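# Open the narrow cabinet's top drawer fully, close others

## Task

Pull the uppermost drawer of the slim cabinet with three drawers out to its full extent and leave it open. At the end every other drawer in the room must be fully closed, every cabinet must remain roughly where it started, and the robot must not fall over or be left tilted, since either of those means failure.

## Robot and tools

Robot: a Dexmate Vega on three wheels, with two 7-joint arms, grippers, a panning and tilting head, and a torso of three links (thigh, shank, chest) that folds in a Z. Seen from above in its start posture it is 0.70 m long and 0.63 m wide (0.91 m with arms folded), and its front edge is 0.35 m ahead of the base origin. Nothing catches it if it tips, and once fallen it stays down.

Frames (metres): the base frame sits on the floor at the turning point, 0.185 m behind the front axle, with x forward, y left and z up. chest, left_hand and right_hand are reported in this frame. A hand point lies between the fingers, 0.033 m back from the closed tips. The fingers point along its z, close along its y, and the camera-bearing back faces -x. The reported hand position gets less accurate at long reach. base_odometry is the base frame at scene start and counts wheel turns only, so slip shows up as travel. Heading is in rad, left positive.

move: one action per call, plus the optional cameras list (head_camera, left_wrist_camera, right_wrist_camera, or "all"; [] means none; if omitted you get all images for an empty call and none otherwise). An action is base and/or joints, optionally with speeds or min_time_s, or else target on its own. Its parts start together.
- base: a single relative command from where the base currently is. translate_m moves forward for positive values (-2 to 2). strafe_m moves left for positive values (-2 to 2), and its heading may drift up to 0.02 rad. rotate_rad turns left for positive values (-3.2 to 3.2). The front wheels first steer, which takes about 0.5 to 1.1 s.
- joints: absolute targets in rad, keyed by joint name. Torso: torso_hip_rad 0 to 1.57, torso_knee_rad 0 to 3.141, torso_waist_rad -1.57 to 1.57. The chest leans forward by knee - hip - waist. Left arm: positive shoulder pitch swings it down and positive wrist pitch tips the hand down. On the right arm both of these signs are flipped. Grippers take 0 (closed) to 0.785 rad per finger. Head: head_pan_rad (positive is left), head_tilt_rad, head_camera_tilt_rad (positive is down). The head can strike the chest while panning unless head_tilt_rad is 0 or less and head_camera_tilt_rad lies between -1.1 and 0.9.
- target: moves one hand to an absolute pose in the base frame. It takes side ("left"/"right"), x, y, z (-3 to 3 m), pitch_deg (-30 to 95; 90 means fingers down, 0 means level), heading_deg (0 is forward, counter-clockwise positive) and roll_deg (defaults to 0). Heading and roll range over -360 to 360. line_only true demands a straight path or the move is refused. The pose is checked only against the robot, never against the scene, and the robot must be still. A straight move can cover up to 45 cm. Otherwise the hand follows an arc that can swing the elbow wide. If the result says "short (part of ...)", send the same target again.
- speeds: lower caps for this action only. translate_m and strafe_m 0.04 to 0.3 m/s, rotate_rad 0.1 to 0.6 rad/s.
- min_time_s: 0.1 to 8, the slowest allowed duration for arm and head motions.
An unknown key makes the call invalid. A value out of range gets it refused, and after a refusal or stop the later move/wait/finished_scene calls in the same reply are skipped.

wait: seconds 0 to 10, with optional cameras. It sends no new command. zoom_image: camera plus region [x0, y0, x1, y1] in pixels of that camera's latest image, at most 504x504. Images are 896x560 for the head and 672x420 for the wrists. finished_scene: scene (an integer) ends the scene for good. The drawers must already be in their final state and stay that way with no help from the robot.

Results: the "move" line reads "done" or the worst status among the motions. Per-motion statuses: off_target (stopped short and may still be pushing), contact_stop (arms only; every joint of that arm or torso group stops and drops its target), time_out, not_followed (the self-collision guard withheld the command, shown as "joint command not followed" or "pose unreachable"), unfinished, limit_stop_at_motor_heat. Hand status is reached (within 10 mm and 2 degrees), short, or refused with a reason. turned_by_wheels and turned_by_imu are counted since the last result. An IMU turn above 0.03 rad during a straight drive usually means the base bumped something. base_tilt is given in degrees, with about 2 degrees of bias. on_its_own reports motion you did not command.

Driving: the base does not stop on contact. Its wheels stall or spin, and it can stay pressed against furniture. A count near 0.000 means it is blocked, or a front wheel cannot steer. A turn on the spot or backing away can free it. With the chest far forward, the weight can jam steering.

Torso presets (hip, knee, waist): stand 0.469, 1.617, 1.048 (the start); stand_high 0.78, 1.57, 0.44; lean_20 0.52, 1.05, 0.18; lean_45 0.52, 1.05, -0.26; low_lean_45 0, 0, -0.79. Fold the arms before going to low_lean_45. Fold joint order: shoulder pitch, shoulder yaw, upper arm roll, elbow, forearm roll, wrist pitch, wrist yaw. Left 1, 0.5, -0.6, -2.5, 0, -0.9, 0. Right -1, -0.5, 0.6, -2.5, 0, 0.9, 0. Arms hanging straight down in leaning postures hit the base.

Gripper: the pads open in a V, about 0.24 x angle - 0.002 m apart at the hand point. The fingers are soft, so the reported angle does not prove a grip.

Avoid: arms hitting or pressing each other, which can end the scene. Also avoid slamming drawers, hard hits or very hard pushes, and shoving cabinets out of place. Watch for torque faults: load limits are 141 N m at the shoulder pitch/yaw, 75.2 at upper arm roll/elbow, and 23.5 at the forearm and wrist joints, and a fault freezes that arm for 10 s. Watch for motor heat: MOTOR HOT appears at 65 °C and an over-temperature stop hits at 80 °C, caused by holding, reaching out, or pushing against something. After any stop, pull the arm away first. The simulation keeps running while you think.

Each tool is called after "Call:" by a JSON object that holds its "name" and its "arguments", one argument or row to a line.

## Session

Call:
{"name": "move", "arguments": {
  "cameras": ["all"]
}}

Scene clock: 0.00 s.
Joint torques (N m): no reading
Motor temperatures (°C): left_arm=[31 31 31 26 40 35 41] | right_arm=[30 27 33 31 36 36 33]
base_odometry: x=+0.000 y=+0.000 heading=+0.000
turned_by_wheels: +0.000
turned_by_imu: +0.000
base_tilt: forward=+0.0 right=+0.8
base_status: not commanded
joint_positions: torso_hip_rad=+0.469 torso_knee_rad=+1.617 torso_waist_rad=+1.048 left_shoulder_pitch_rad=+2.217 left_shoulder_yaw_rad=-0.014 left_upper_arm_roll_rad=-0.004 left_elbow_rad=-1.080 left_forearm_roll_rad=+0.010 left_wrist_pitch_rad=-0.495 left_wrist_yaw_rad=-0.006 left_gripper_rad=+0.005 right_shoulder_pitch_rad=-2.194 right_shoulder_yaw_rad=-0.002 right_upper_arm_roll_rad=+0.006 right_elbow_rad=-1.112 right_forearm_roll_rad=+0.018 right_wrist_pitch_rad=+0.493 right_wrist_yaw_rad=-0.008 right_gripper_rad=+0.005 head_pan_rad=+0.000 head_tilt_rad=+0.000 head_camera_tilt_rad=+0.000
joint_status: not commanded
chest: x=-0.0111 y=+0.0000 z=+1.4155 quat_wxyz=(+0.999, +0.000, +0.050, +0.000) (m; base frame)
left_hand: x=+0.1723 y=+0.2218 z=+0.5939 quat_wxyz=(+0.402, -0.001, +0.916, -0.004) pitch_deg=+42.6 heading_deg=-0.5 roll_deg=-0.7 back=up (m; base frame)
right_hand: x=+0.2084 y=-0.2404 z=+0.6102 quat_wxyz=(+0.427, +0.011, +0.904, -0.007) pitch_deg=+39.4 heading_deg=-1.6 roll_deg=-0.3 back=up (m; base frame)
pictures: head_camera, left_wrist_camera, right_wrist_camera

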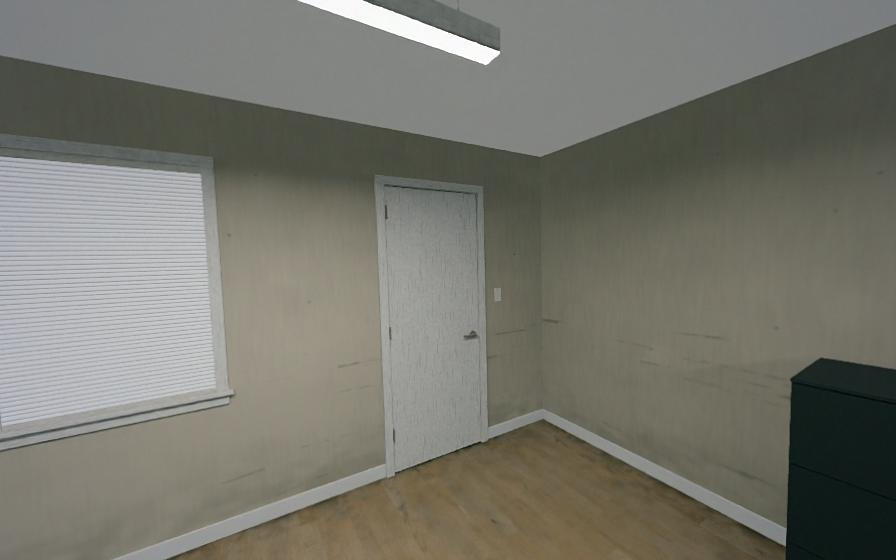

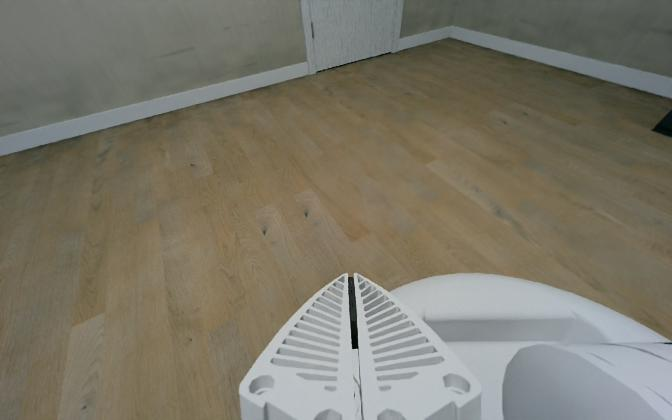

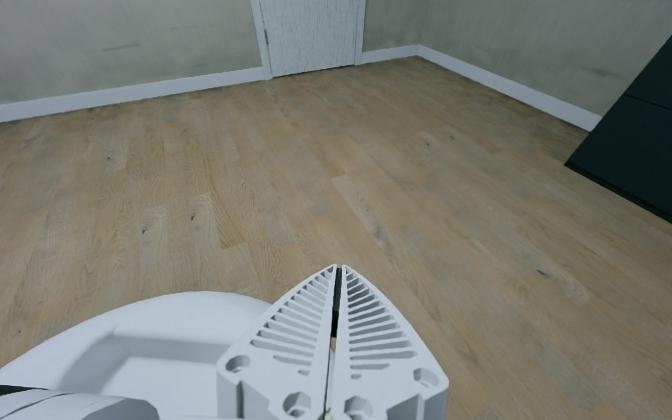

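Call:
{"name": "move", "arguments": {
  "joints": {"head_pan_rad": -1.3, "head_camera_tilt_rad": 0.3},
  "cameras": ["head_camera"]
}}

Call:
{"name": "move", "arguments": {
  "joints": {"head_pan_rad": -2.7, "head_camera_tilt_rad": 0.3},
  "cameras": ["head_camera"]
}}

Call:
{"name": "move", "arguments": {
  "joints": {"head_pan_rad": 1.5, "head_camera_tilt_rad": 0.3},
  "cameras": ["head_camera"]
}}

Call:
{"name": "move", "arguments": {
  "joints": {"head_pan_rad": 2.7, "head_camera_tilt_rad": 0.3},
  "cameras": ["head_camera"]
}}

Scene clock: 1.87 s.
Joint torques (N m): left_arm=[6.18 0.16 -1.11 -3.55 0.36 -1.84 -0.17] | right_arm=[-3.56 -1.67 0.38 -2.57 0.09 3.17 -0.04]
move: done
base_odometry: x=+0.000 y=+0.000 heading=+0.000
turned_by_wheels: +0.000
turned_by_imu: +0.000
base_tilt: forward=+0.1 right=+0.8
base_status: not commanded
joint_positions: torso_hip_rad=+0.469 torso_knee_rad=+1.617 torso_waist_rad=+1.048 left_shoulder_pitch_rad=+2.217 left_shoulder_yaw_rad=-0.014 left_upper_arm_roll_rad=-0.004 left_elbow_rad=-1.080 left_forearm_roll_rad=+0.010 left_wrist_pitch_rad=-0.495 left_wrist_yaw_rad=-0.006 left_gripper_rad=+0.005 right_shoulder_pitch_rad=-2.194 right_shoulder_yaw_rad=-0.002 right_upper_arm_roll_rad=+0.006 right_elbow_rad=-1.112 right_forearm_roll_rad=+0.018 right_wrist_pitch_rad=+0.493 right_wrist_yaw_rad=-0.008 right_gripper_rad=+0.005 head_pan_rad=-1.300 head_tilt_rad=+0.000 head_camera_tilt_rad=+0.300
joint_status: all done
chest: x=-0.0111 y=+0.0000 z=+1.4155 quat_wxyz=(+0.999, +0.000, +0.050, +0.000) (m; base frame)
left_hand: x=+0.1724 y=+0.2218 z=+0.5939 quat_wxyz=(+0.402, -0.001, +0.916, -0.004) pitch_deg=+42.6 heading_deg=-0.5 roll_deg=-0.7 back=up (m; base frame)
right_hand: x=+0.2084 y=-0.2404 z=+0.6102 quat_wxyz=(+0.427, +0.011, +0.904, -0.007) pitch_deg=+39.4 heading_deg=-1.6 roll_deg=-0.3 back=up (m; base frame)
pictures: head_camera

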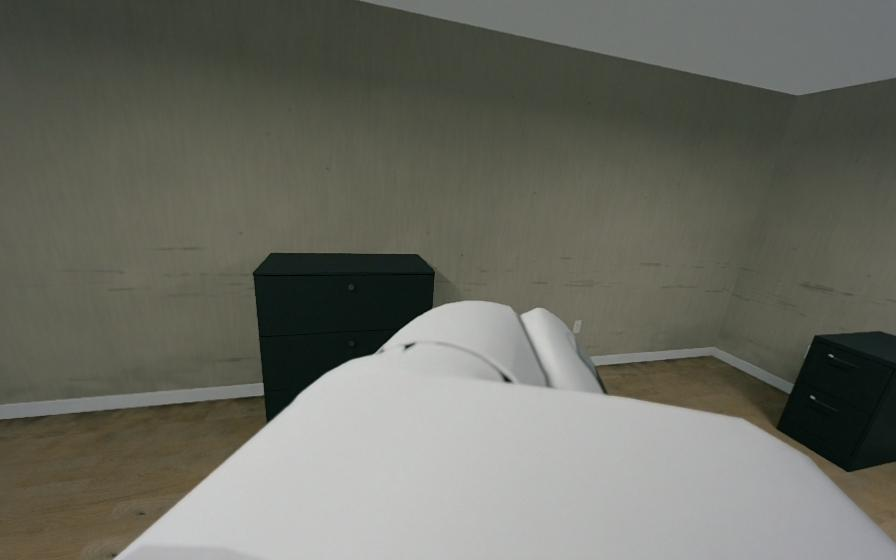

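Scene clock: 3.47 s.
Joint torques (N m): left_arm=[5.53 0.23 -1.12 -2.15 0.27 -1.78 0.03] | right_arm=[-4.45 -1.72 0.83 -2.31 0.08 2.12 -0.23]
move: done
base_odometry: x=+0.000 y=+0.000 heading=+0.000
turned_by_wheels: +0.000
turned_by_imu: +0.000
base_tilt: forward=+0.1 right=+0.7
base_status: not commanded
joint_positions: torso_hip_rad=+0.469 torso_knee_rad=+1.617 torso_waist_rad=+1.048 left_shoulder_pitch_rad=+2.217 left_shoulder_yaw_rad=-0.014 left_upper_arm_roll_rad=-0.004 left_elbow_rad=-1.080 left_forearm_roll_rad=+0.010 left_wrist_pitch_rad=-0.495 left_wrist_yaw_rad=-0.006 left_gripper_rad=+0.005 right_shoulder_pitch_rad=-2.194 right_shoulder_yaw_rad=-0.002 right_upper_arm_roll_rad=+0.006 right_elbow_rad=-1.112 right_forearm_roll_rad=+0.018 right_wrist_pitch_rad=+0.493 right_wrist_yaw_rad=-0.008 right_gripper_rad=+0.005 head_pan_rad=-2.700 head_tilt_rad=+0.000 head_camera_tilt_rad=+0.300
joint_status: all done
chest: x=-0.0111 y=+0.0000 z=+1.4155 quat_wxyz=(+0.999, +0.000, +0.050, +0.000) (m; base frame)
left_hand: x=+0.1724 y=+0.2218 z=+0.5939 quat_wxyz=(+0.402, -0.001, +0.916, -0.004) pitch_deg=+42.6 heading_deg=-0.5 roll_deg=-0.7 back=up (m; base frame)
right_hand: x=+0.2084 y=-0.2404 z=+0.6102 quat_wxyz=(+0.427, +0.011, +0.904, -0.007) pitch_deg=+39.4 heading_deg=-1.6 roll_deg=-0.3 back=up (m; base frame)
pictures: head_camera

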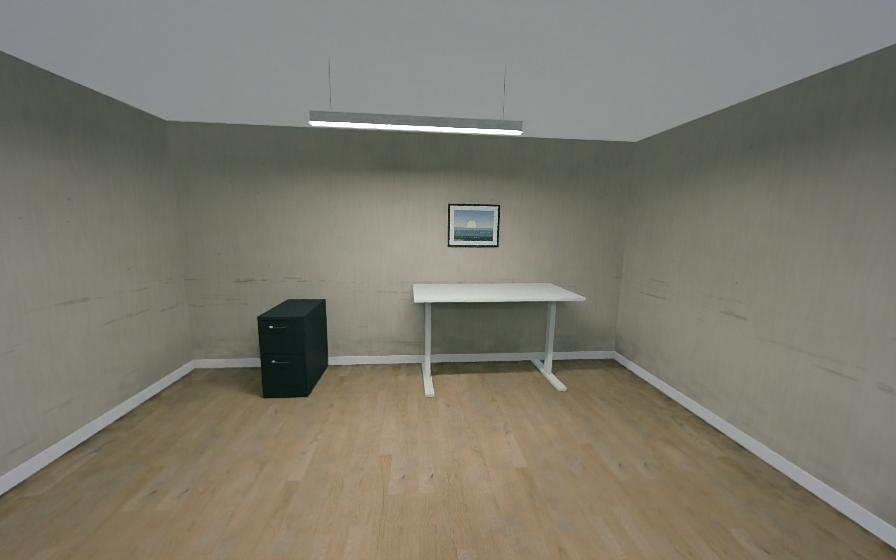

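Scene clock: 6.93 s.
Joint torques (N m): left_arm=[6.41 -1.43 -1.03 -2.65 0.19 -2.67 0.1] | right_arm=[-4.23 -0.9 0.81 -2.62 0.05 2.64 0.11]
move: done
base_odometry: x=+0.000 y=+0.000 heading=+0.000
turned_by_wheels: +0.000
turned_by_imu: +0.000
base_tilt: forward=+0.0 right=+0.7
base_status: not commanded
joint_positions: torso_hip_rad=+0.469 torso_knee_rad=+1.617 torso_waist_rad=+1.048 left_shoulder_pitch_rad=+2.217 left_shoulder_yaw_rad=-0.014 left_upper_arm_roll_rad=-0.004 left_elbow_rad=-1.080 left_forearm_roll_rad=+0.010 left_wrist_pitch_rad=-0.495 left_wrist_yaw_rad=-0.006 left_gripper_rad=+0.005 right_shoulder_pitch_rad=-2.194 right_shoulder_yaw_rad=-0.002 right_upper_arm_roll_rad=+0.006 right_elbow_rad=-1.112 right_forearm_roll_rad=+0.018 right_wrist_pitch_rad=+0.493 right_wrist_yaw_rad=-0.008 right_gripper_rad=+0.005 head_pan_rad=+1.500 head_tilt_rad=+0.000 head_camera_tilt_rad=+0.300
joint_status: all done
chest: x=-0.0111 y=+0.0000 z=+1.4155 quat_wxyz=(+0.999, +0.000, +0.050, +0.000) (m; base frame)
left_hand: x=+0.1724 y=+0.2218 z=+0.5939 quat_wxyz=(+0.402, -0.001, +0.916, -0.004) pitch_deg=+42.6 heading_deg=-0.5 roll_deg=-0.7 back=up (m; base frame)
right_hand: x=+0.2084 y=-0.2404 z=+0.6102 quat_wxyz=(+0.427, +0.011, +0.904, -0.007) pitch_deg=+39.4 heading_deg=-1.6 roll_deg=-0.3 back=up (m; base frame)
pictures: head_camera

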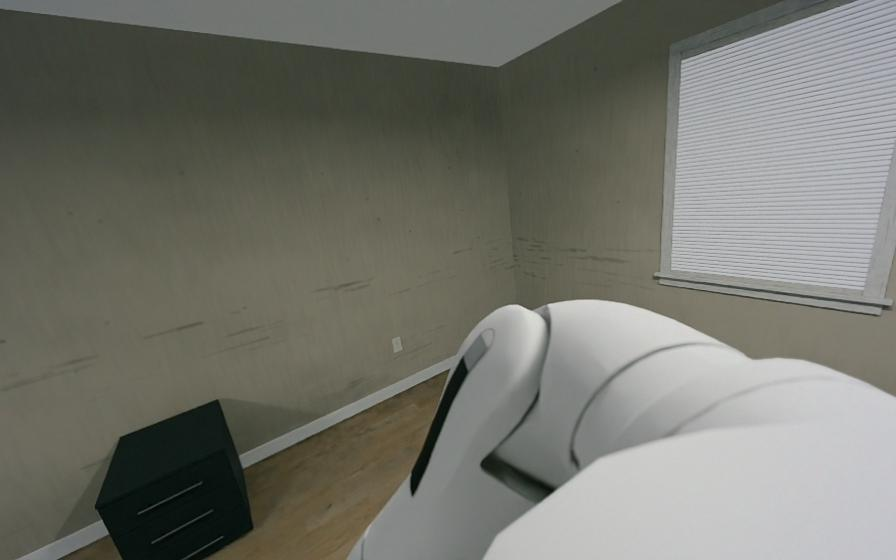

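Scene clock: 8.40 s.
Joint torques (N m): left_arm=[5.8 0.22 -1.34 -3.01 0.1 -1.53 0.02] | right_arm=[-3.94 -0.67 -0.05 -2.22 -0.03 2.05 -0.25]
move: done
base_odometry: x=+0.000 y=+0.000 heading=+0.000
turned_by_wheels: +0.000
turned_by_imu: +0.000
base_tilt: forward=+0.1 right=+0.7
base_status: not commanded
joint_positions: torso_hip_rad=+0.469 torso_knee_rad=+1.617 torso_waist_rad=+1.048 left_shoulder_pitch_rad=+2.217 left_shoulder_yaw_rad=-0.014 left_upper_arm_roll_rad=-0.004 left_elbow_rad=-1.080 left_forearm_roll_rad=+0.010 left_wrist_pitch_rad=-0.495 left_wrist_yaw_rad=-0.006 left_gripper_rad=+0.005 right_shoulder_pitch_rad=-2.194 right_shoulder_yaw_rad=-0.002 right_upper_arm_roll_rad=+0.006 right_elbow_rad=-1.112 right_forearm_roll_rad=+0.018 right_wrist_pitch_rad=+0.493 right_wrist_yaw_rad=-0.008 right_gripper_rad=+0.005 head_pan_rad=+2.700 head_tilt_rad=+0.000 head_camera_tilt_rad=+0.300
joint_status: all done
chest: x=-0.0111 y=+0.0000 z=+1.4155 quat_wxyz=(+0.999, +0.000, +0.050, +0.000) (m; base frame)
left_hand: x=+0.1724 y=+0.2218 z=+0.5939 quat_wxyz=(+0.402, -0.001, +0.916, -0.004) pitch_deg=+42.6 heading_deg=-0.5 roll_deg=-0.7 back=up (m; base frame)
right_hand: x=+0.2084 y=-0.2404 z=+0.6102 quat_wxyz=(+0.427, +0.011, +0.904, -0.007) pitch_deg=+39.4 heading_deg=-1.6 roll_deg=-0.3 back=up (m; base frame)
pictures: head_camera

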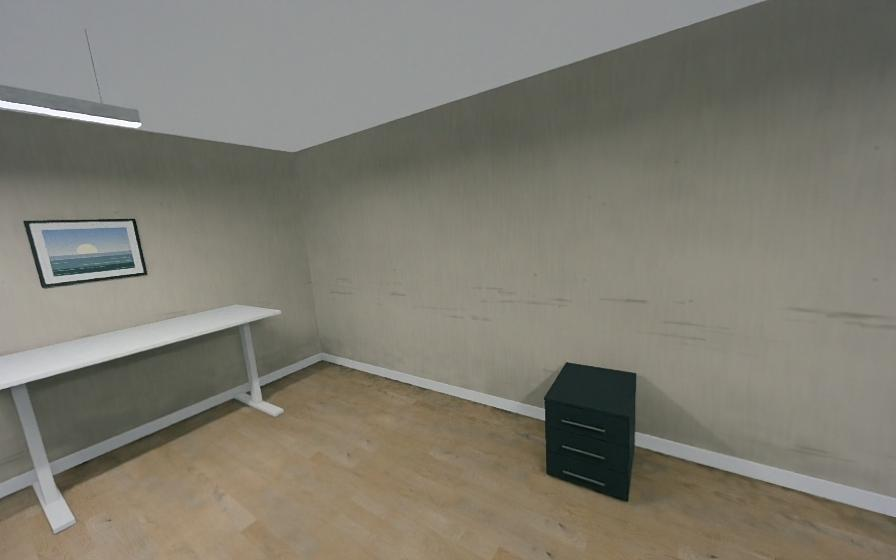

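Call:
{"name": "move", "arguments": {
  "joints": {"head_pan_rad": 0.0, "head_camera_tilt_rad": 0.9},
  "cameras": ["all"]
}}

Scene clock: 11.47 s.
Joint torques (N m): left_arm=[4.89 -0.41 -1.16 -3.15 0.22 -2.04 -0.18] | right_arm=[-3.11 -1.22 0.72 -2.74 -0.03 2.89 -0.16]
move: done
base_odometry: x=+0.000 y=+0.000 heading=+0.000
turned_by_wheels: +0.000
turned_by_imu: +0.000
base_tilt: forward=+0.1 right=+0.7
base_status: not commanded
joint_positions: torso_hip_rad=+0.469 torso_knee_rad=+1.617 torso_waist_rad=+1.048 left_shoulder_pitch_rad=+2.217 left_shoulder_yaw_rad=-0.014 left_upper_arm_roll_rad=-0.004 left_elbow_rad=-1.080 left_forearm_roll_rad=+0.010 left_wrist_pitch_rad=-0.495 left_wrist_yaw_rad=-0.006 left_gripper_rad=+0.005 right_shoulder_pitch_rad=-2.194 right_shoulder_yaw_rad=-0.002 right_upper_arm_roll_rad=+0.006 right_elbow_rad=-1.112 right_forearm_roll_rad=+0.018 right_wrist_pitch_rad=+0.493 right_wrist_yaw_rad=-0.008 right_gripper_rad=+0.005 head_pan_rad=+0.000 head_tilt_rad=+0.000 head_camera_tilt_rad=+0.900
joint_status: all done
chest: x=-0.0111 y=+0.0000 z=+1.4155 quat_wxyz=(+0.999, +0.000, +0.050, +0.000) (m; base frame)
left_hand: x=+0.1724 y=+0.2218 z=+0.5939 quat_wxyz=(+0.402, -0.001, +0.916, -0.004) pitch_deg=+42.6 heading_deg=-0.5 roll_deg=-0.7 back=up (m; base frame)
right_hand: x=+0.2084 y=-0.2404 z=+0.6102 quat_wxyz=(+0.427, +0.011, +0.904, -0.007) pitch_deg=+39.4 heading_deg=-1.6 roll_deg=-0.3 back=up (m; base frame)
pictures: head_camera, left_wrist_camera, right_wrist_camera

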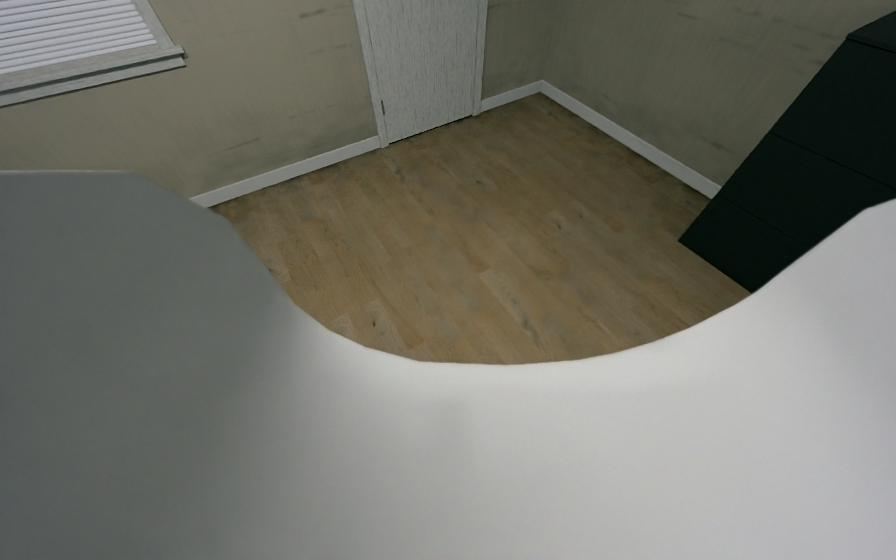

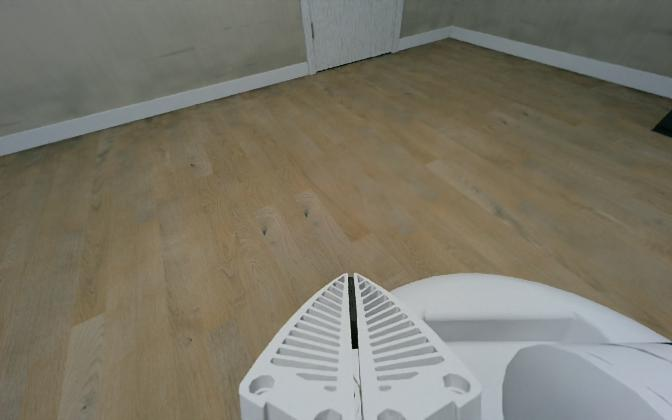

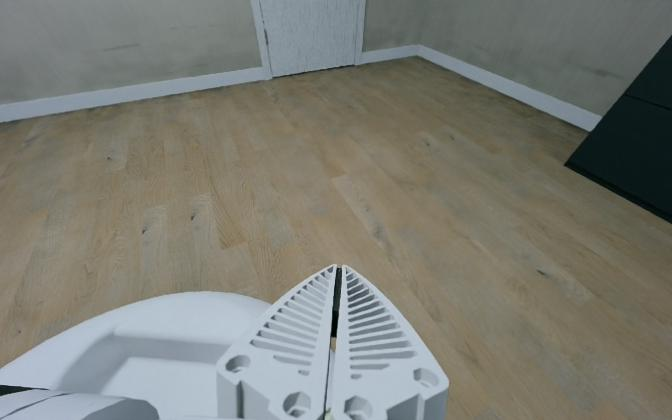

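Call:
{"name": "move", "arguments": {
  "base": {"rotate_rad": 2.22},
  "joints": {"head_pan_rad": 0.0, "head_camera_tilt_rad": 0.5},
  "cameras": ["all"]
}}

Scene clock: 18.87 s.
Joint torques (N m): left_arm=[5.64 -0.79 -0.58 -1.47 0.09 -2.41 -0.23] | right_arm=[-2.05 -1.54 0.64 -1.85 0.15 2.42 0.06]
move: done
base_odometry: x=+0.003 y=-0.001 heading=+2.227
turned_by_wheels: +2.227
turned_by_imu: +2.215
base_tilt: forward=+0.1 right=+0.8
base_status: done
joint_positions: torso_hip_rad=+0.469 torso_knee_rad=+1.617 torso_waist_rad=+1.048 left_shoulder_pitch_rad=+2.217 left_shoulder_yaw_rad=-0.014 left_upper_arm_roll_rad=-0.004 left_elbow_rad=-1.080 left_forearm_roll_rad=+0.010 left_wrist_pitch_rad=-0.495 left_wrist_yaw_rad=-0.006 left_gripper_rad=+0.005 right_shoulder_pitch_rad=-2.194 right_shoulder_yaw_rad=-0.002 right_upper_arm_roll_rad=+0.006 right_elbow_rad=-1.112 right_forearm_roll_rad=+0.018 right_wrist_pitch_rad=+0.493 right_wrist_yaw_rad=-0.008 right_gripper_rad=+0.005 head_pan_rad=+0.000 head_tilt_rad=+0.000 head_camera_tilt_rad=+0.500
joint_status: all done
chest: x=-0.0111 y=+0.0000 z=+1.4155 quat_wxyz=(+0.999, +0.000, +0.050, +0.000) (m; base frame)
left_hand: x=+0.1724 y=+0.2218 z=+0.5939 quat_wxyz=(+0.402, -0.001, +0.916, -0.004) pitch_deg=+42.6 heading_deg=-0.5 roll_deg=-0.7 back=up (m; base frame)
right_hand: x=+0.2084 y=-0.2404 z=+0.6102 quat_wxyz=(+0.427, +0.011, +0.904, -0.007) pitch_deg=+39.4 heading_deg=-1.6 roll_deg=-0.3 back=up (m; base frame)
pictures: head_camera, left_wrist_camera, right_wrist_camera

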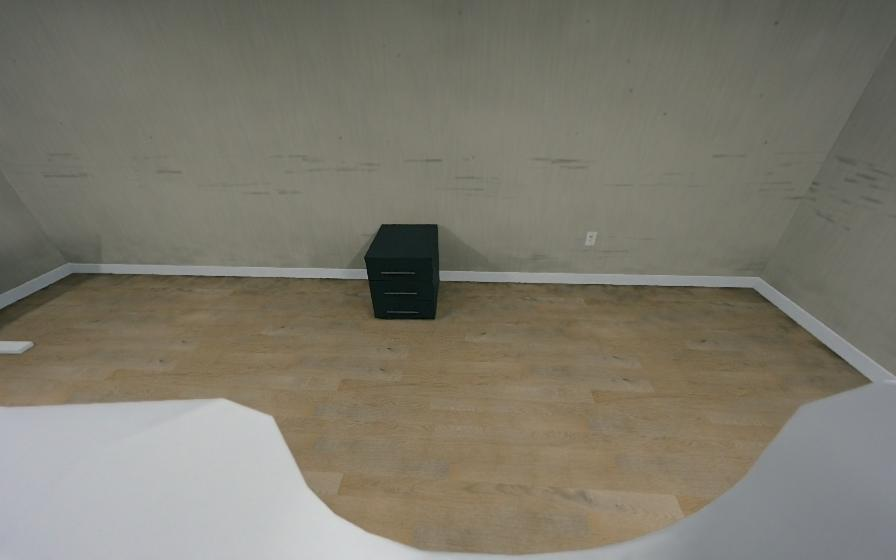

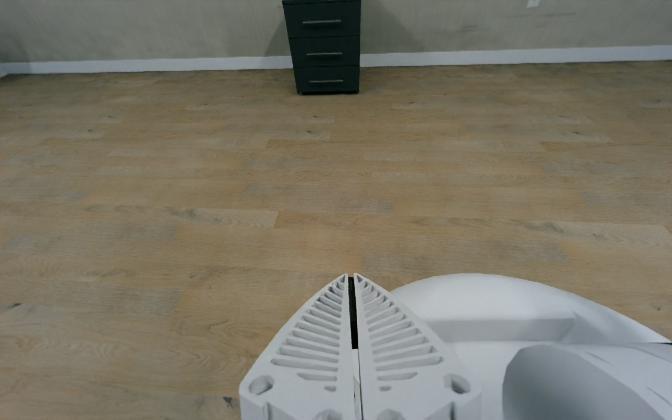

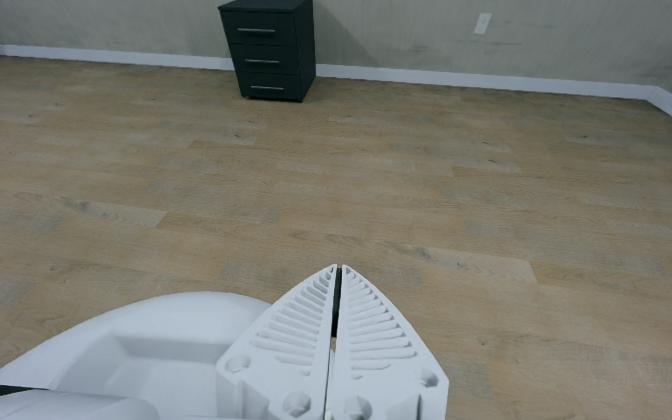

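Call:
{"name": "zoom_image", "arguments": {
  "camera": "head_camera",
  "region": [340, 200, 480, 340]
}}

Scaled by 3.600 from the camera's 896x560 image, which has a finer 960x600 frame.

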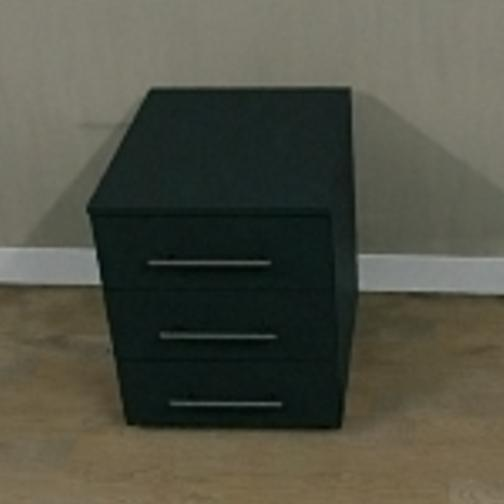

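Call:
{"name": "move", "arguments": {
  "base": {"rotate_rad": -0.03}
}}

Call:
{"name": "move", "arguments": {
  "base": {"strafe_m": 0.18}
}}

Call:
{"name": "move", "arguments": {
  "base": {"translate_m": 0.7},
  "joints": {"head_camera_tilt_rad": 0.7},
  "cameras": ["all"]
}}

Scene clock: 22.23 s.
Joint torques (N m): left_arm=[5.56 -0.39 -0.86 -3.64 0.05 -2.14 0.08] | right_arm=[-2.85 0.27 0.54 -2.08 0.22 3.13 -0.04]
move: done
base_odometry: x=+0.003 y=-0.001 heading=+2.197
turned_by_wheels: -0.030
turned_by_imu: -0.030
base_tilt: forward=+0.0 right=+0.8
base_status: done
joint_positions: torso_hip_rad=+0.469 torso_knee_rad=+1.617 torso_waist_rad=+1.048 left_shoulder_pitch_rad=+2.217 left_shoulder_yaw_rad=-0.014 left_upper_arm_roll_rad=-0.004 left_elbow_rad=-1.080 left_forearm_roll_rad=+0.010 left_wrist_pitch_rad=-0.495 left_wrist_yaw_rad=-0.006 left_gripper_rad=+0.005 right_shoulder_pitch_rad=-2.194 right_shoulder_yaw_rad=-0.002 right_upper_arm_roll_rad=+0.006 right_elbow_rad=-1.112 right_forearm_roll_rad=+0.018 right_wrist_pitch_rad=+0.493 right_wrist_yaw_rad=-0.008 right_gripper_rad=+0.005 head_pan_rad=+0.000 head_tilt_rad=+0.000 head_camera_tilt_rad=+0.500
joint_status: not commanded
chest: x=-0.0111 y=+0.0000 z=+1.4155 quat_wxyz=(+0.999, +0.000, +0.050, +0.000) (m; base frame)
left_hand: x=+0.1724 y=+0.2218 z=+0.5939 quat_wxyz=(+0.402, -0.001, +0.916, -0.004) pitch_deg=+42.6 heading_deg=-0.5 roll_deg=-0.7 back=up (m; base frame)
right_hand: x=+0.2084 y=-0.2404 z=+0.6102 quat_wxyz=(+0.427, +0.011, +0.904, -0.007) pitch_deg=+39.4 heading_deg=-1.6 roll_deg=-0.3 back=up (m; base frame)
pictures: none

Scene clock: 25.03 s.
Joint torques (N m): left_arm=[6.17 -0.57 -1.02 -3.04 0.27 -1 0.02] | right_arm=[-3.03 -0.45 0.45 -3.85 0.21 2.24 0.01]
move: done
base_odometry: x=-0.142 y=-0.106 heading=+2.201
turned_by_wheels: +0.004
turned_by_imu: +0.002
base_tilt: forward=+0.0 right=+0.7
base_status: done
joint_positions: torso_hip_rad=+0.469 torso_knee_rad=+1.617 torso_waist_rad=+1.048 left_shoulder_pitch_rad=+2.217 left_shoulder_yaw_rad=-0.014 left_upper_arm_roll_rad=-0.004 left_elbow_rad=-1.080 left_forearm_roll_rad=+0.010 left_wrist_pitch_rad=-0.495 left_wrist_yaw_rad=-0.006 left_gripper_rad=+0.005 right_shoulder_pitch_rad=-2.194 right_shoulder_yaw_rad=-0.002 right_upper_arm_roll_rad=+0.006 right_elbow_rad=-1.112 right_forearm_roll_rad=+0.018 right_wrist_pitch_rad=+0.493 right_wrist_yaw_rad=-0.008 right_gripper_rad=+0.005 head_pan_rad=+0.000 head_tilt_rad=+0.000 head_camera_tilt_rad=+0.500
joint_status: not commanded
chest: x=-0.0111 y=+0.0000 z=+1.4155 quat_wxyz=(+0.999, +0.000, +0.050, +0.000) (m; base frame)
left_hand: x=+0.1724 y=+0.2218 z=+0.5939 quat_wxyz=(+0.402, -0.001, +0.916, -0.004) pitch_deg=+42.6 heading_deg=-0.5 roll_deg=-0.7 back=up (m; base frame)
right_hand: x=+0.2084 y=-0.2404 z=+0.6102 quat_wxyz=(+0.427, +0.011, +0.904, -0.007) pitch_deg=+39.4 heading_deg=-1.6 roll_deg=-0.3 back=up (m; base frame)
pictures: none

Scene clock: 29.53 s.
Joint torques (N m): left_arm=[6.91 0 -0.58 -2.4 0.09 -2.39 -0.1] | right_arm=[-3.76 -1.56 0.25 -2.38 0.15 2.43 0.03]
move: done
base_odometry: x=-0.555 y=+0.459 heading=+2.200
turned_by_wheels: -0.001
turned_by_imu: -0.002
base_tilt: forward=+0.0 right=+0.8
base_status: done
joint_positions: torso_hip_rad=+0.469 torso_knee_rad=+1.617 torso_waist_rad=+1.048 left_shoulder_pitch_rad=+2.217 left_shoulder_yaw_rad=-0.014 left_upper_arm_roll_rad=-0.004 left_elbow_rad=-1.080 left_forearm_roll_rad=+0.010 left_wrist_pitch_rad=-0.495 left_wrist_yaw_rad=-0.006 left_gripper_rad=+0.005 right_shoulder_pitch_rad=-2.194 right_shoulder_yaw_rad=-0.002 right_upper_arm_roll_rad=+0.006 right_elbow_rad=-1.112 right_forearm_roll_rad=+0.018 right_wrist_pitch_rad=+0.493 right_wrist_yaw_rad=-0.008 right_gripper_rad=+0.005 head_pan_rad=+0.000 head_tilt_rad=+0.000 head_camera_tilt_rad=+0.700
joint_status: all done
chest: x=-0.0111 y=+0.0000 z=+1.4155 quat_wxyz=(+0.999, +0.000, +0.050, +0.000) (m; base frame)
left_hand: x=+0.1724 y=+0.2218 z=+0.5939 quat_wxyz=(+0.402, -0.001, +0.916, -0.004) pitch_deg=+42.6 heading_deg=-0.5 roll_deg=-0.7 back=up (m; base frame)
right_hand: x=+0.2085 y=-0.2404 z=+0.6101 quat_wxyz=(+0.427, +0.011, +0.904, -0.007) pitch_deg=+39.4 heading_deg=-1.6 roll_deg=-0.3 back=up (m; base frame)
pictures: head_camera, left_wrist_camera, right_wrist_camera

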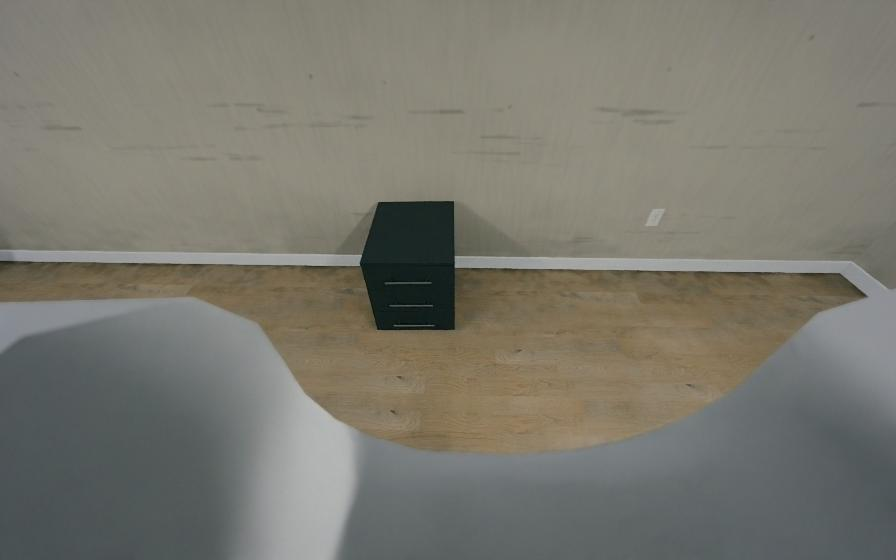

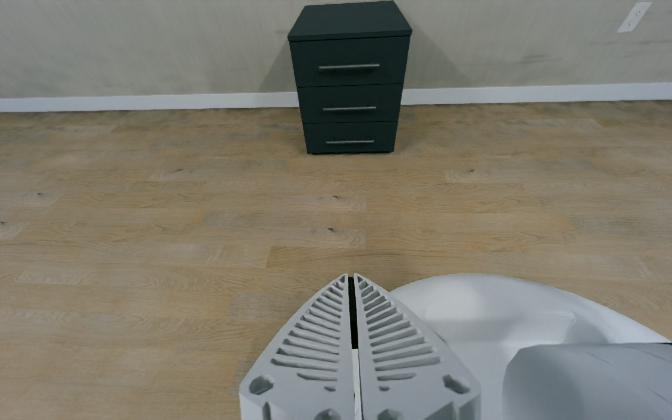

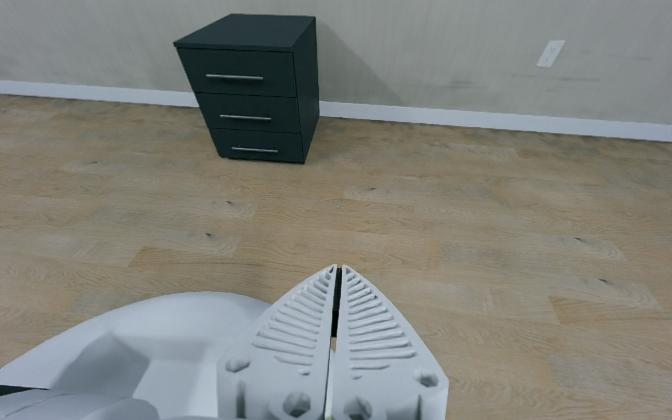

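Call:
{"name": "move", "arguments": {
  "target": {"side": "left", "x": 0.6, "y": 0.22, "z": 1.2, "pitch_deg": 0, "heading_deg": 0, "roll_deg": 90},
  "cameras": ["all"]
}}

Scene clock: 30.47 s.
Joint torques (N m): left_arm=[6.54 -0.12 -0.3 -1.26 0.24 -2.09 -0.09] | right_arm=[-4.14 -2 0.57 -2.62 0.13 3.06 0.02]
move: refused
base_odometry: x=-0.555 y=+0.459 heading=+2.200
turned_by_wheels: +0.000
turned_by_imu: +0.000
base_tilt: forward=+0.0 right=+0.8
base_status: not commanded
joint_positions: torso_hip_rad=+0.469 torso_knee_rad=+1.617 torso_waist_rad=+1.048 left_shoulder_pitch_rad=+2.217 left_shoulder_yaw_rad=-0.014 left_upper_arm_roll_rad=-0.004 left_elbow_rad=-1.080 left_forearm_roll_rad=+0.010 left_wrist_pitch_rad=-0.495 left_wrist_yaw_rad=-0.006 left_gripper_rad=+0.005 right_shoulder_pitch_rad=-2.194 right_shoulder_yaw_rad=-0.002 right_upper_arm_roll_rad=+0.006 right_elbow_rad=-1.112 right_forearm_roll_rad=+0.018 right_wrist_pitch_rad=+0.493 right_wrist_yaw_rad=-0.008 right_gripper_rad=+0.005 head_pan_rad=+0.000 head_tilt_rad=+0.000 head_camera_tilt_rad=+0.700
joint_status: not commanded
chest: x=-0.0111 y=+0.0000 z=+1.4155 quat_wxyz=(+0.999, +0.000, +0.050, +0.000) (m; base frame)
left_hand: x=+0.1724 y=+0.2218 z=+0.5939 quat_wxyz=(+0.402, -0.001, +0.916, -0.004) pitch_deg=+42.6 heading_deg=-0.5 roll_deg=-0.7 back=up (m; base frame)
left_hand_status: refused: the arm stands too near the robot already: the left finger within 1.6 cm of the torso (limit 2.0). Nothing moved. Move it clear with "joints".
right_hand: x=+0.2085 y=-0.2404 z=+0.6101 quat_wxyz=(+0.427, +0.011, +0.904, -0.007) pitch_deg=+39.4 heading_deg=-1.6 roll_deg=-0.3 back=up (m; base frame)
pictures: head_camera, left_wrist_camera, right_wrist_camera

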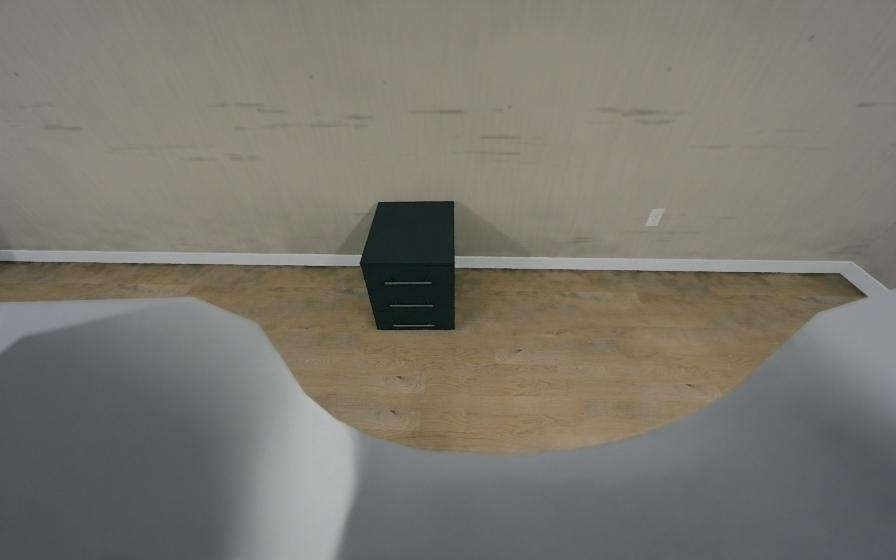

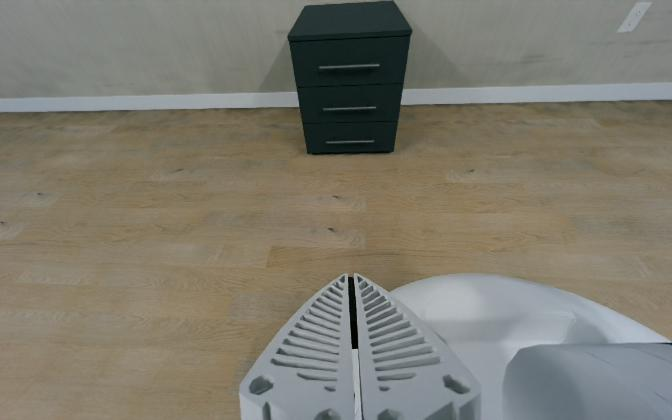

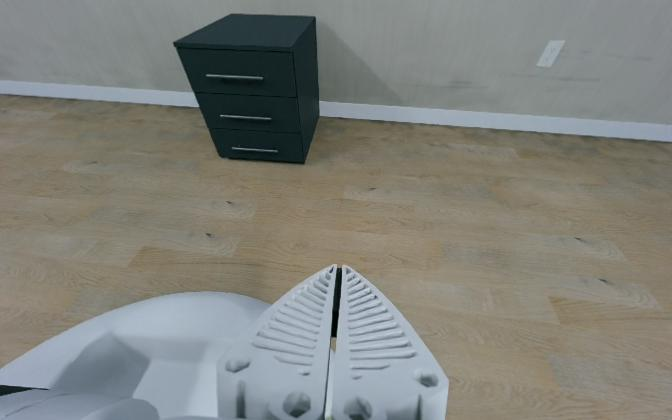

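Call:
{"name": "move", "arguments": {
  "joints": {"left_shoulder_pitch_rad": 1.9, "left_shoulder_yaw_rad": 0.15, "left_elbow_rad": -1.6, "left_wrist_pitch_rad": 0.0, "right_shoulder_pitch_rad": -1.9, "right_shoulder_yaw_rad": -0.15, "right_elbow_rad": -1.6, "right_wrist_pitch_rad": 0.0}
}}

Call:
{"name": "move", "arguments": {
  "target": {"side": "left", "x": 0.6, "y": 0.22, "z": 1.2, "pitch_deg": 0, "heading_deg": 0, "roll_deg": 90},
  "cameras": ["all"]
}}

Scene clock: 34.10 s.
Joint torques (N m): left_arm=[-12.95 3.58 -2.78 -6.92 -0.01 -2.6 -0.08] | right_arm=[17.69 -4.21 2.27 -7.83 0.02 1.82 -0.41]
move: done
base_odometry: x=-0.555 y=+0.459 heading=+2.200
turned_by_wheels: +0.000
turned_by_imu: +0.000
base_tilt: forward=+0.0 right=+0.7
base_status: not commanded
joint_positions: torso_hip_rad=+0.469 torso_knee_rad=+1.617 torso_waist_rad=+1.048 left_shoulder_pitch_rad=+1.903 left_shoulder_yaw_rad=+0.149 left_upper_arm_roll_rad=-0.004 left_elbow_rad=-1.596 left_forearm_roll_rad=+0.010 left_wrist_pitch_rad=-0.003 left_wrist_yaw_rad=-0.006 left_gripper_rad=+0.005 right_shoulder_pitch_rad=-1.902 right_shoulder_yaw_rad=-0.149 right_upper_arm_roll_rad=+0.006 right_elbow_rad=-1.597 right_forearm_roll_rad=+0.018 right_wrist_pitch_rad=+0.003 right_wrist_yaw_rad=-0.008 right_gripper_rad=+0.005 head_pan_rad=+0.000 head_tilt_rad=+0.000 head_camera_tilt_rad=+0.700
joint_status: all done
chest: x=-0.0111 y=+0.0000 z=+1.4155 quat_wxyz=(+0.999, +0.000, +0.050, +0.000) (m; base frame)
left_hand: x=+0.5242 y=+0.2745 z=+0.7993 quat_wxyz=(+0.549, +0.068, +0.832, +0.041) pitch_deg=+23.1 heading_deg=-0.4 roll_deg=+8.9 back=up (m; base frame)
right_hand: x=+0.5249 y=-0.2807 z=+0.8005 quat_wxyz=(+0.551, -0.052, +0.832, -0.040) pitch_deg=+23.0 heading_deg=-0.6 roll_deg=-7.7 back=up (m; base frame)
pictures: none

Scene clock: 39.70 s.
Joint torques (N m): left_arm=[-16.18 4.7 -5.79 -8.53 2.21 0.18 0.98] | right_arm=[17.4 -4.57 2.21 -8.84 0.22 2.58 -0.27]
move: done
base_odometry: x=-0.555 y=+0.459 heading=+2.200
turned_by_wheels: +0.000
turned_by_imu: +0.000
base_tilt: forward=+0.0 right=+0.8
base_status: not commanded
joint_positions: torso_hip_rad=+0.469 torso_knee_rad=+1.617 torso_waist_rad=+1.048 left_shoulder_pitch_rad=+1.689 left_shoulder_yaw_rad=+0.739 left_upper_arm_roll_rad=+0.406 left_elbow_rad=-2.413 left_forearm_roll_rad=+1.238 left_wrist_pitch_rad=+0.772 left_wrist_yaw_rad=-0.329 left_gripper_rad=+0.005 right_shoulder_pitch_rad=-1.900 right_shoulder_yaw_rad=-0.150 right_upper_arm_roll_rad=+0.006 right_elbow_rad=-1.600 right_forearm_roll_rad=+0.018 right_wrist_pitch_rad=+0.000 right_wrist_yaw_rad=-0.008 right_gripper_rad=+0.005 head_pan_rad=+0.000 head_tilt_rad=+0.000 head_camera_tilt_rad=+0.700
joint_status: not commanded
chest: x=-0.0111 y=+0.0000 z=+1.4155 quat_wxyz=(+0.999, +0.000, +0.050, +0.000) (m; base frame)
left_hand: x=+0.5999 y=+0.2201 z=+1.1984 quat_wxyz=(+0.501, +0.499, +0.502, +0.499) pitch_deg=+0.1 heading_deg=+0.0 roll_deg=+89.7 (m; base frame)
left_hand_status: reached (straight line, planned for 4.3 s): 2 mm and 0.3 deg off.
right_hand: x=+0.5265 y=-0.2809 z=+0.8022 quat_wxyz=(+0.551, -0.052, +0.832, -0.040) pitch_deg=+22.9 heading_deg=-0.6 roll_deg=-7.8 back=up (m; base frame)
pictures: head_camera, left_wrist_camera, right_wrist_camera

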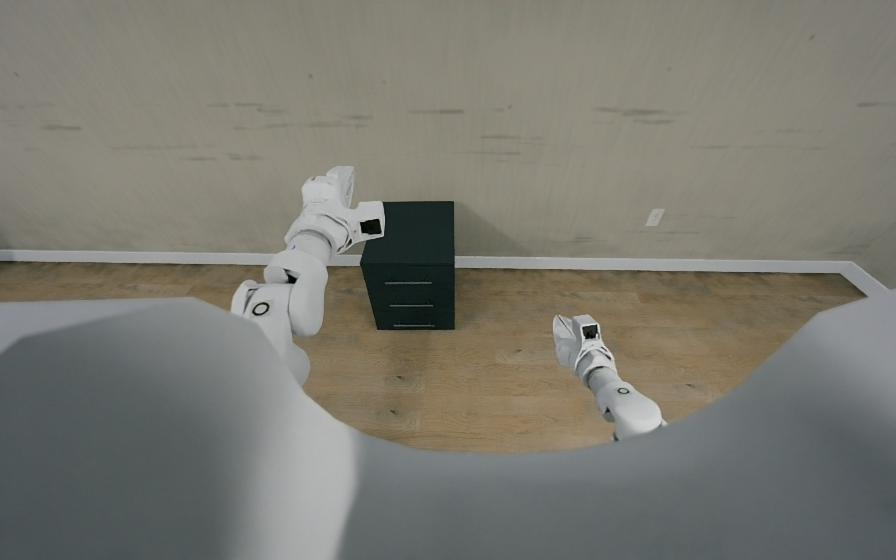

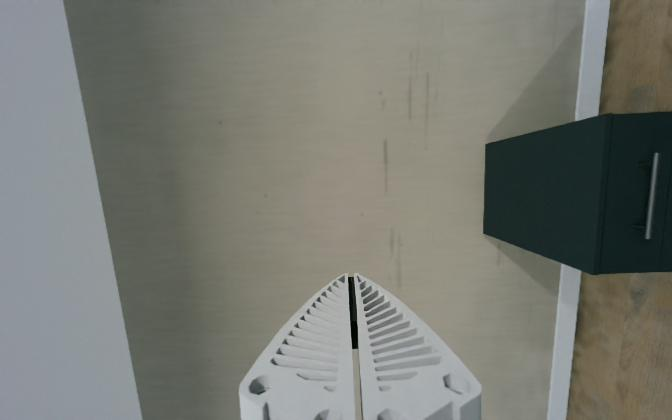

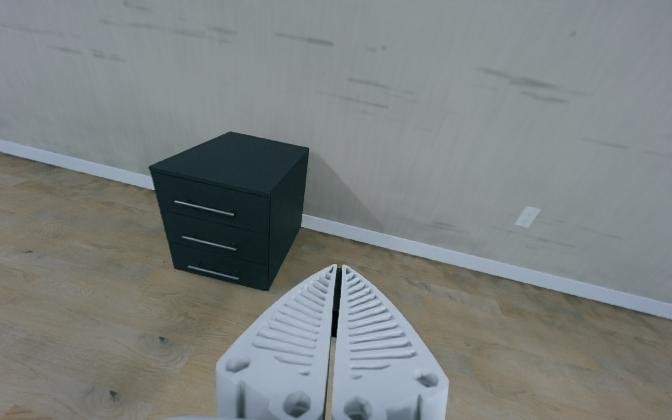

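Call:
{"name": "zoom_image", "arguments": {
  "camera": "head_camera",
  "region": [230, 140, 480, 340]
}}

Call:
{"name": "zoom_image", "arguments": {
  "camera": "head_camera",
  "region": [520, 290, 680, 450]
}}

Scaled by 2.016 from the camera's 896x560 image, which has a finer 960x600 frame.

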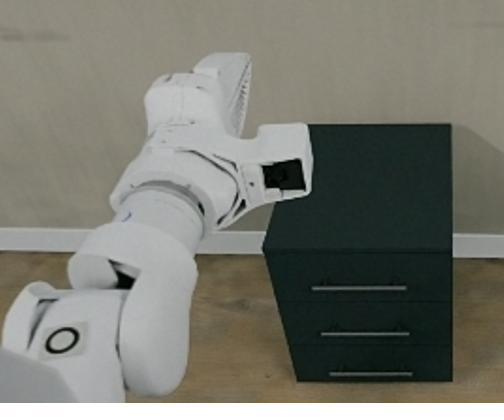

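Scaled by 3.150 from the camera's 896x560 image, which has a finer 960x600 frame.

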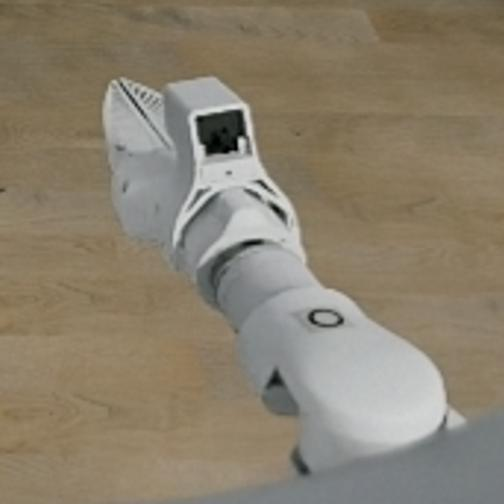

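Call:
{"name": "move", "arguments": {
  "joints": {"torso_hip_rad": 0.2, "torso_knee_rad": 1.0, "torso_waist_rad": 0.5, "right_shoulder_pitch_rad": -1.7, "right_shoulder_yaw_rad": -0.3, "right_elbow_rad": -2.2},
  "cameras": ["all"]
}}

Scene clock: 45.13 s.
Joint torques (N m): left_arm=[-13.85 4.09 -4.25 -7.32 2.15 0.52 0.9] | right_arm=[19.22 -5.2 3.39 -10.19 0.09 2.74 -0.37]
move: done
base_odometry: x=-0.555 y=+0.459 heading=+2.200
turned_by_wheels: +0.000
turned_by_imu: +0.000
base_tilt: forward=+0.1 right=+0.7
base_status: not commanded
joint_positions: torso_hip_rad=+0.200 torso_knee_rad=+1.000 torso_waist_rad=+0.500 left_shoulder_pitch_rad=+1.687 left_shoulder_yaw_rad=+0.741 left_upper_arm_roll_rad=+0.406 left_elbow_rad=-2.415 left_forearm_roll_rad=+1.242 left_wrist_pitch_rad=+0.773 left_wrist_yaw_rad=-0.333 left_gripper_rad=+0.005 right_shoulder_pitch_rad=-1.702 right_shoulder_yaw_rad=-0.299 right_upper_arm_roll_rad=+0.006 right_elbow_rad=-2.197 right_forearm_roll_rad=+0.018 right_wrist_pitch_rad=+0.000 right_wrist_yaw_rad=-0.008 right_gripper_rad=+0.005 head_pan_rad=+0.000 head_tilt_rad=+0.000 head_camera_tilt_rad=+0.700
joint_status: all done
chest: x=-0.0016 y=+0.0000 z=+1.2650 quat_wxyz=(+0.989, +0.000, +0.149, +0.000) (m; base frame)
left_hand: x=+0.5544 y=+0.2200 z=+0.9322 quat_wxyz=(+0.447, +0.547, +0.548, +0.447) pitch_deg=+11.5 heading_deg=+0.0 roll_deg=+90.0 (m; base frame)
right_hand: x=+0.5975 y=-0.2094 z=+1.0414 quat_wxyz=(+0.765, -0.135, +0.629, -0.036) pitch_deg=-10.0 heading_deg=+9.4 roll_deg=-14.8 back=up (m; base frame)
pictures: head_camera, left_wrist_camera, right_wrist_camera

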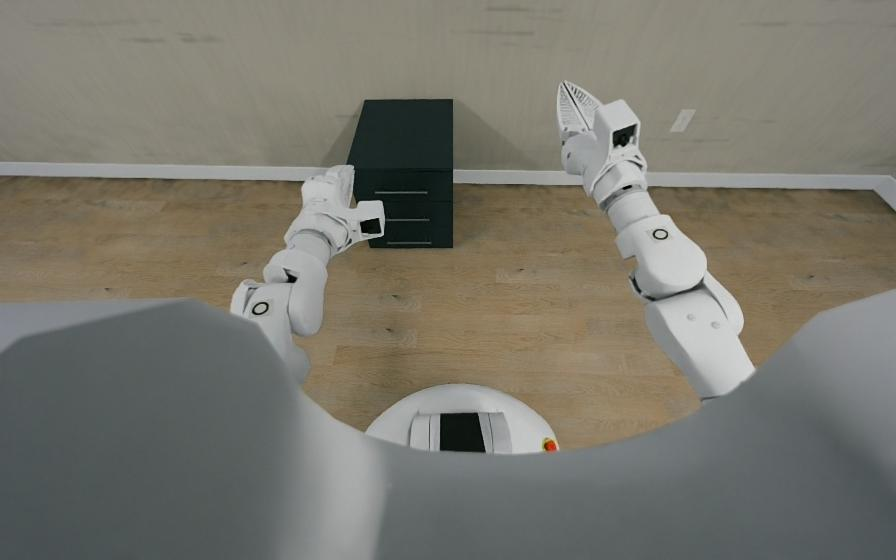

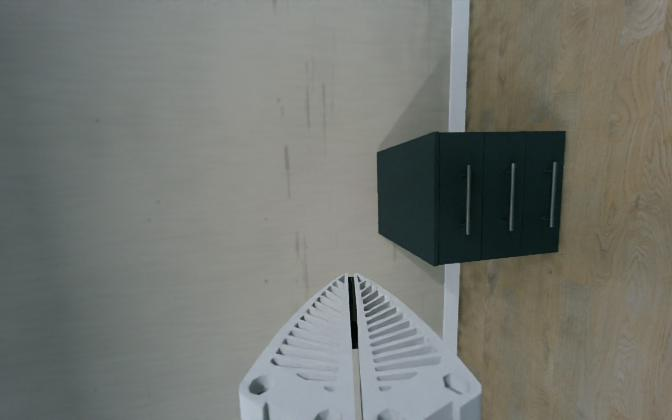

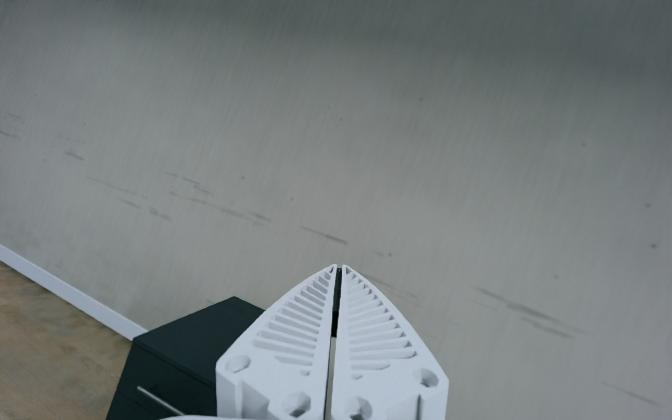

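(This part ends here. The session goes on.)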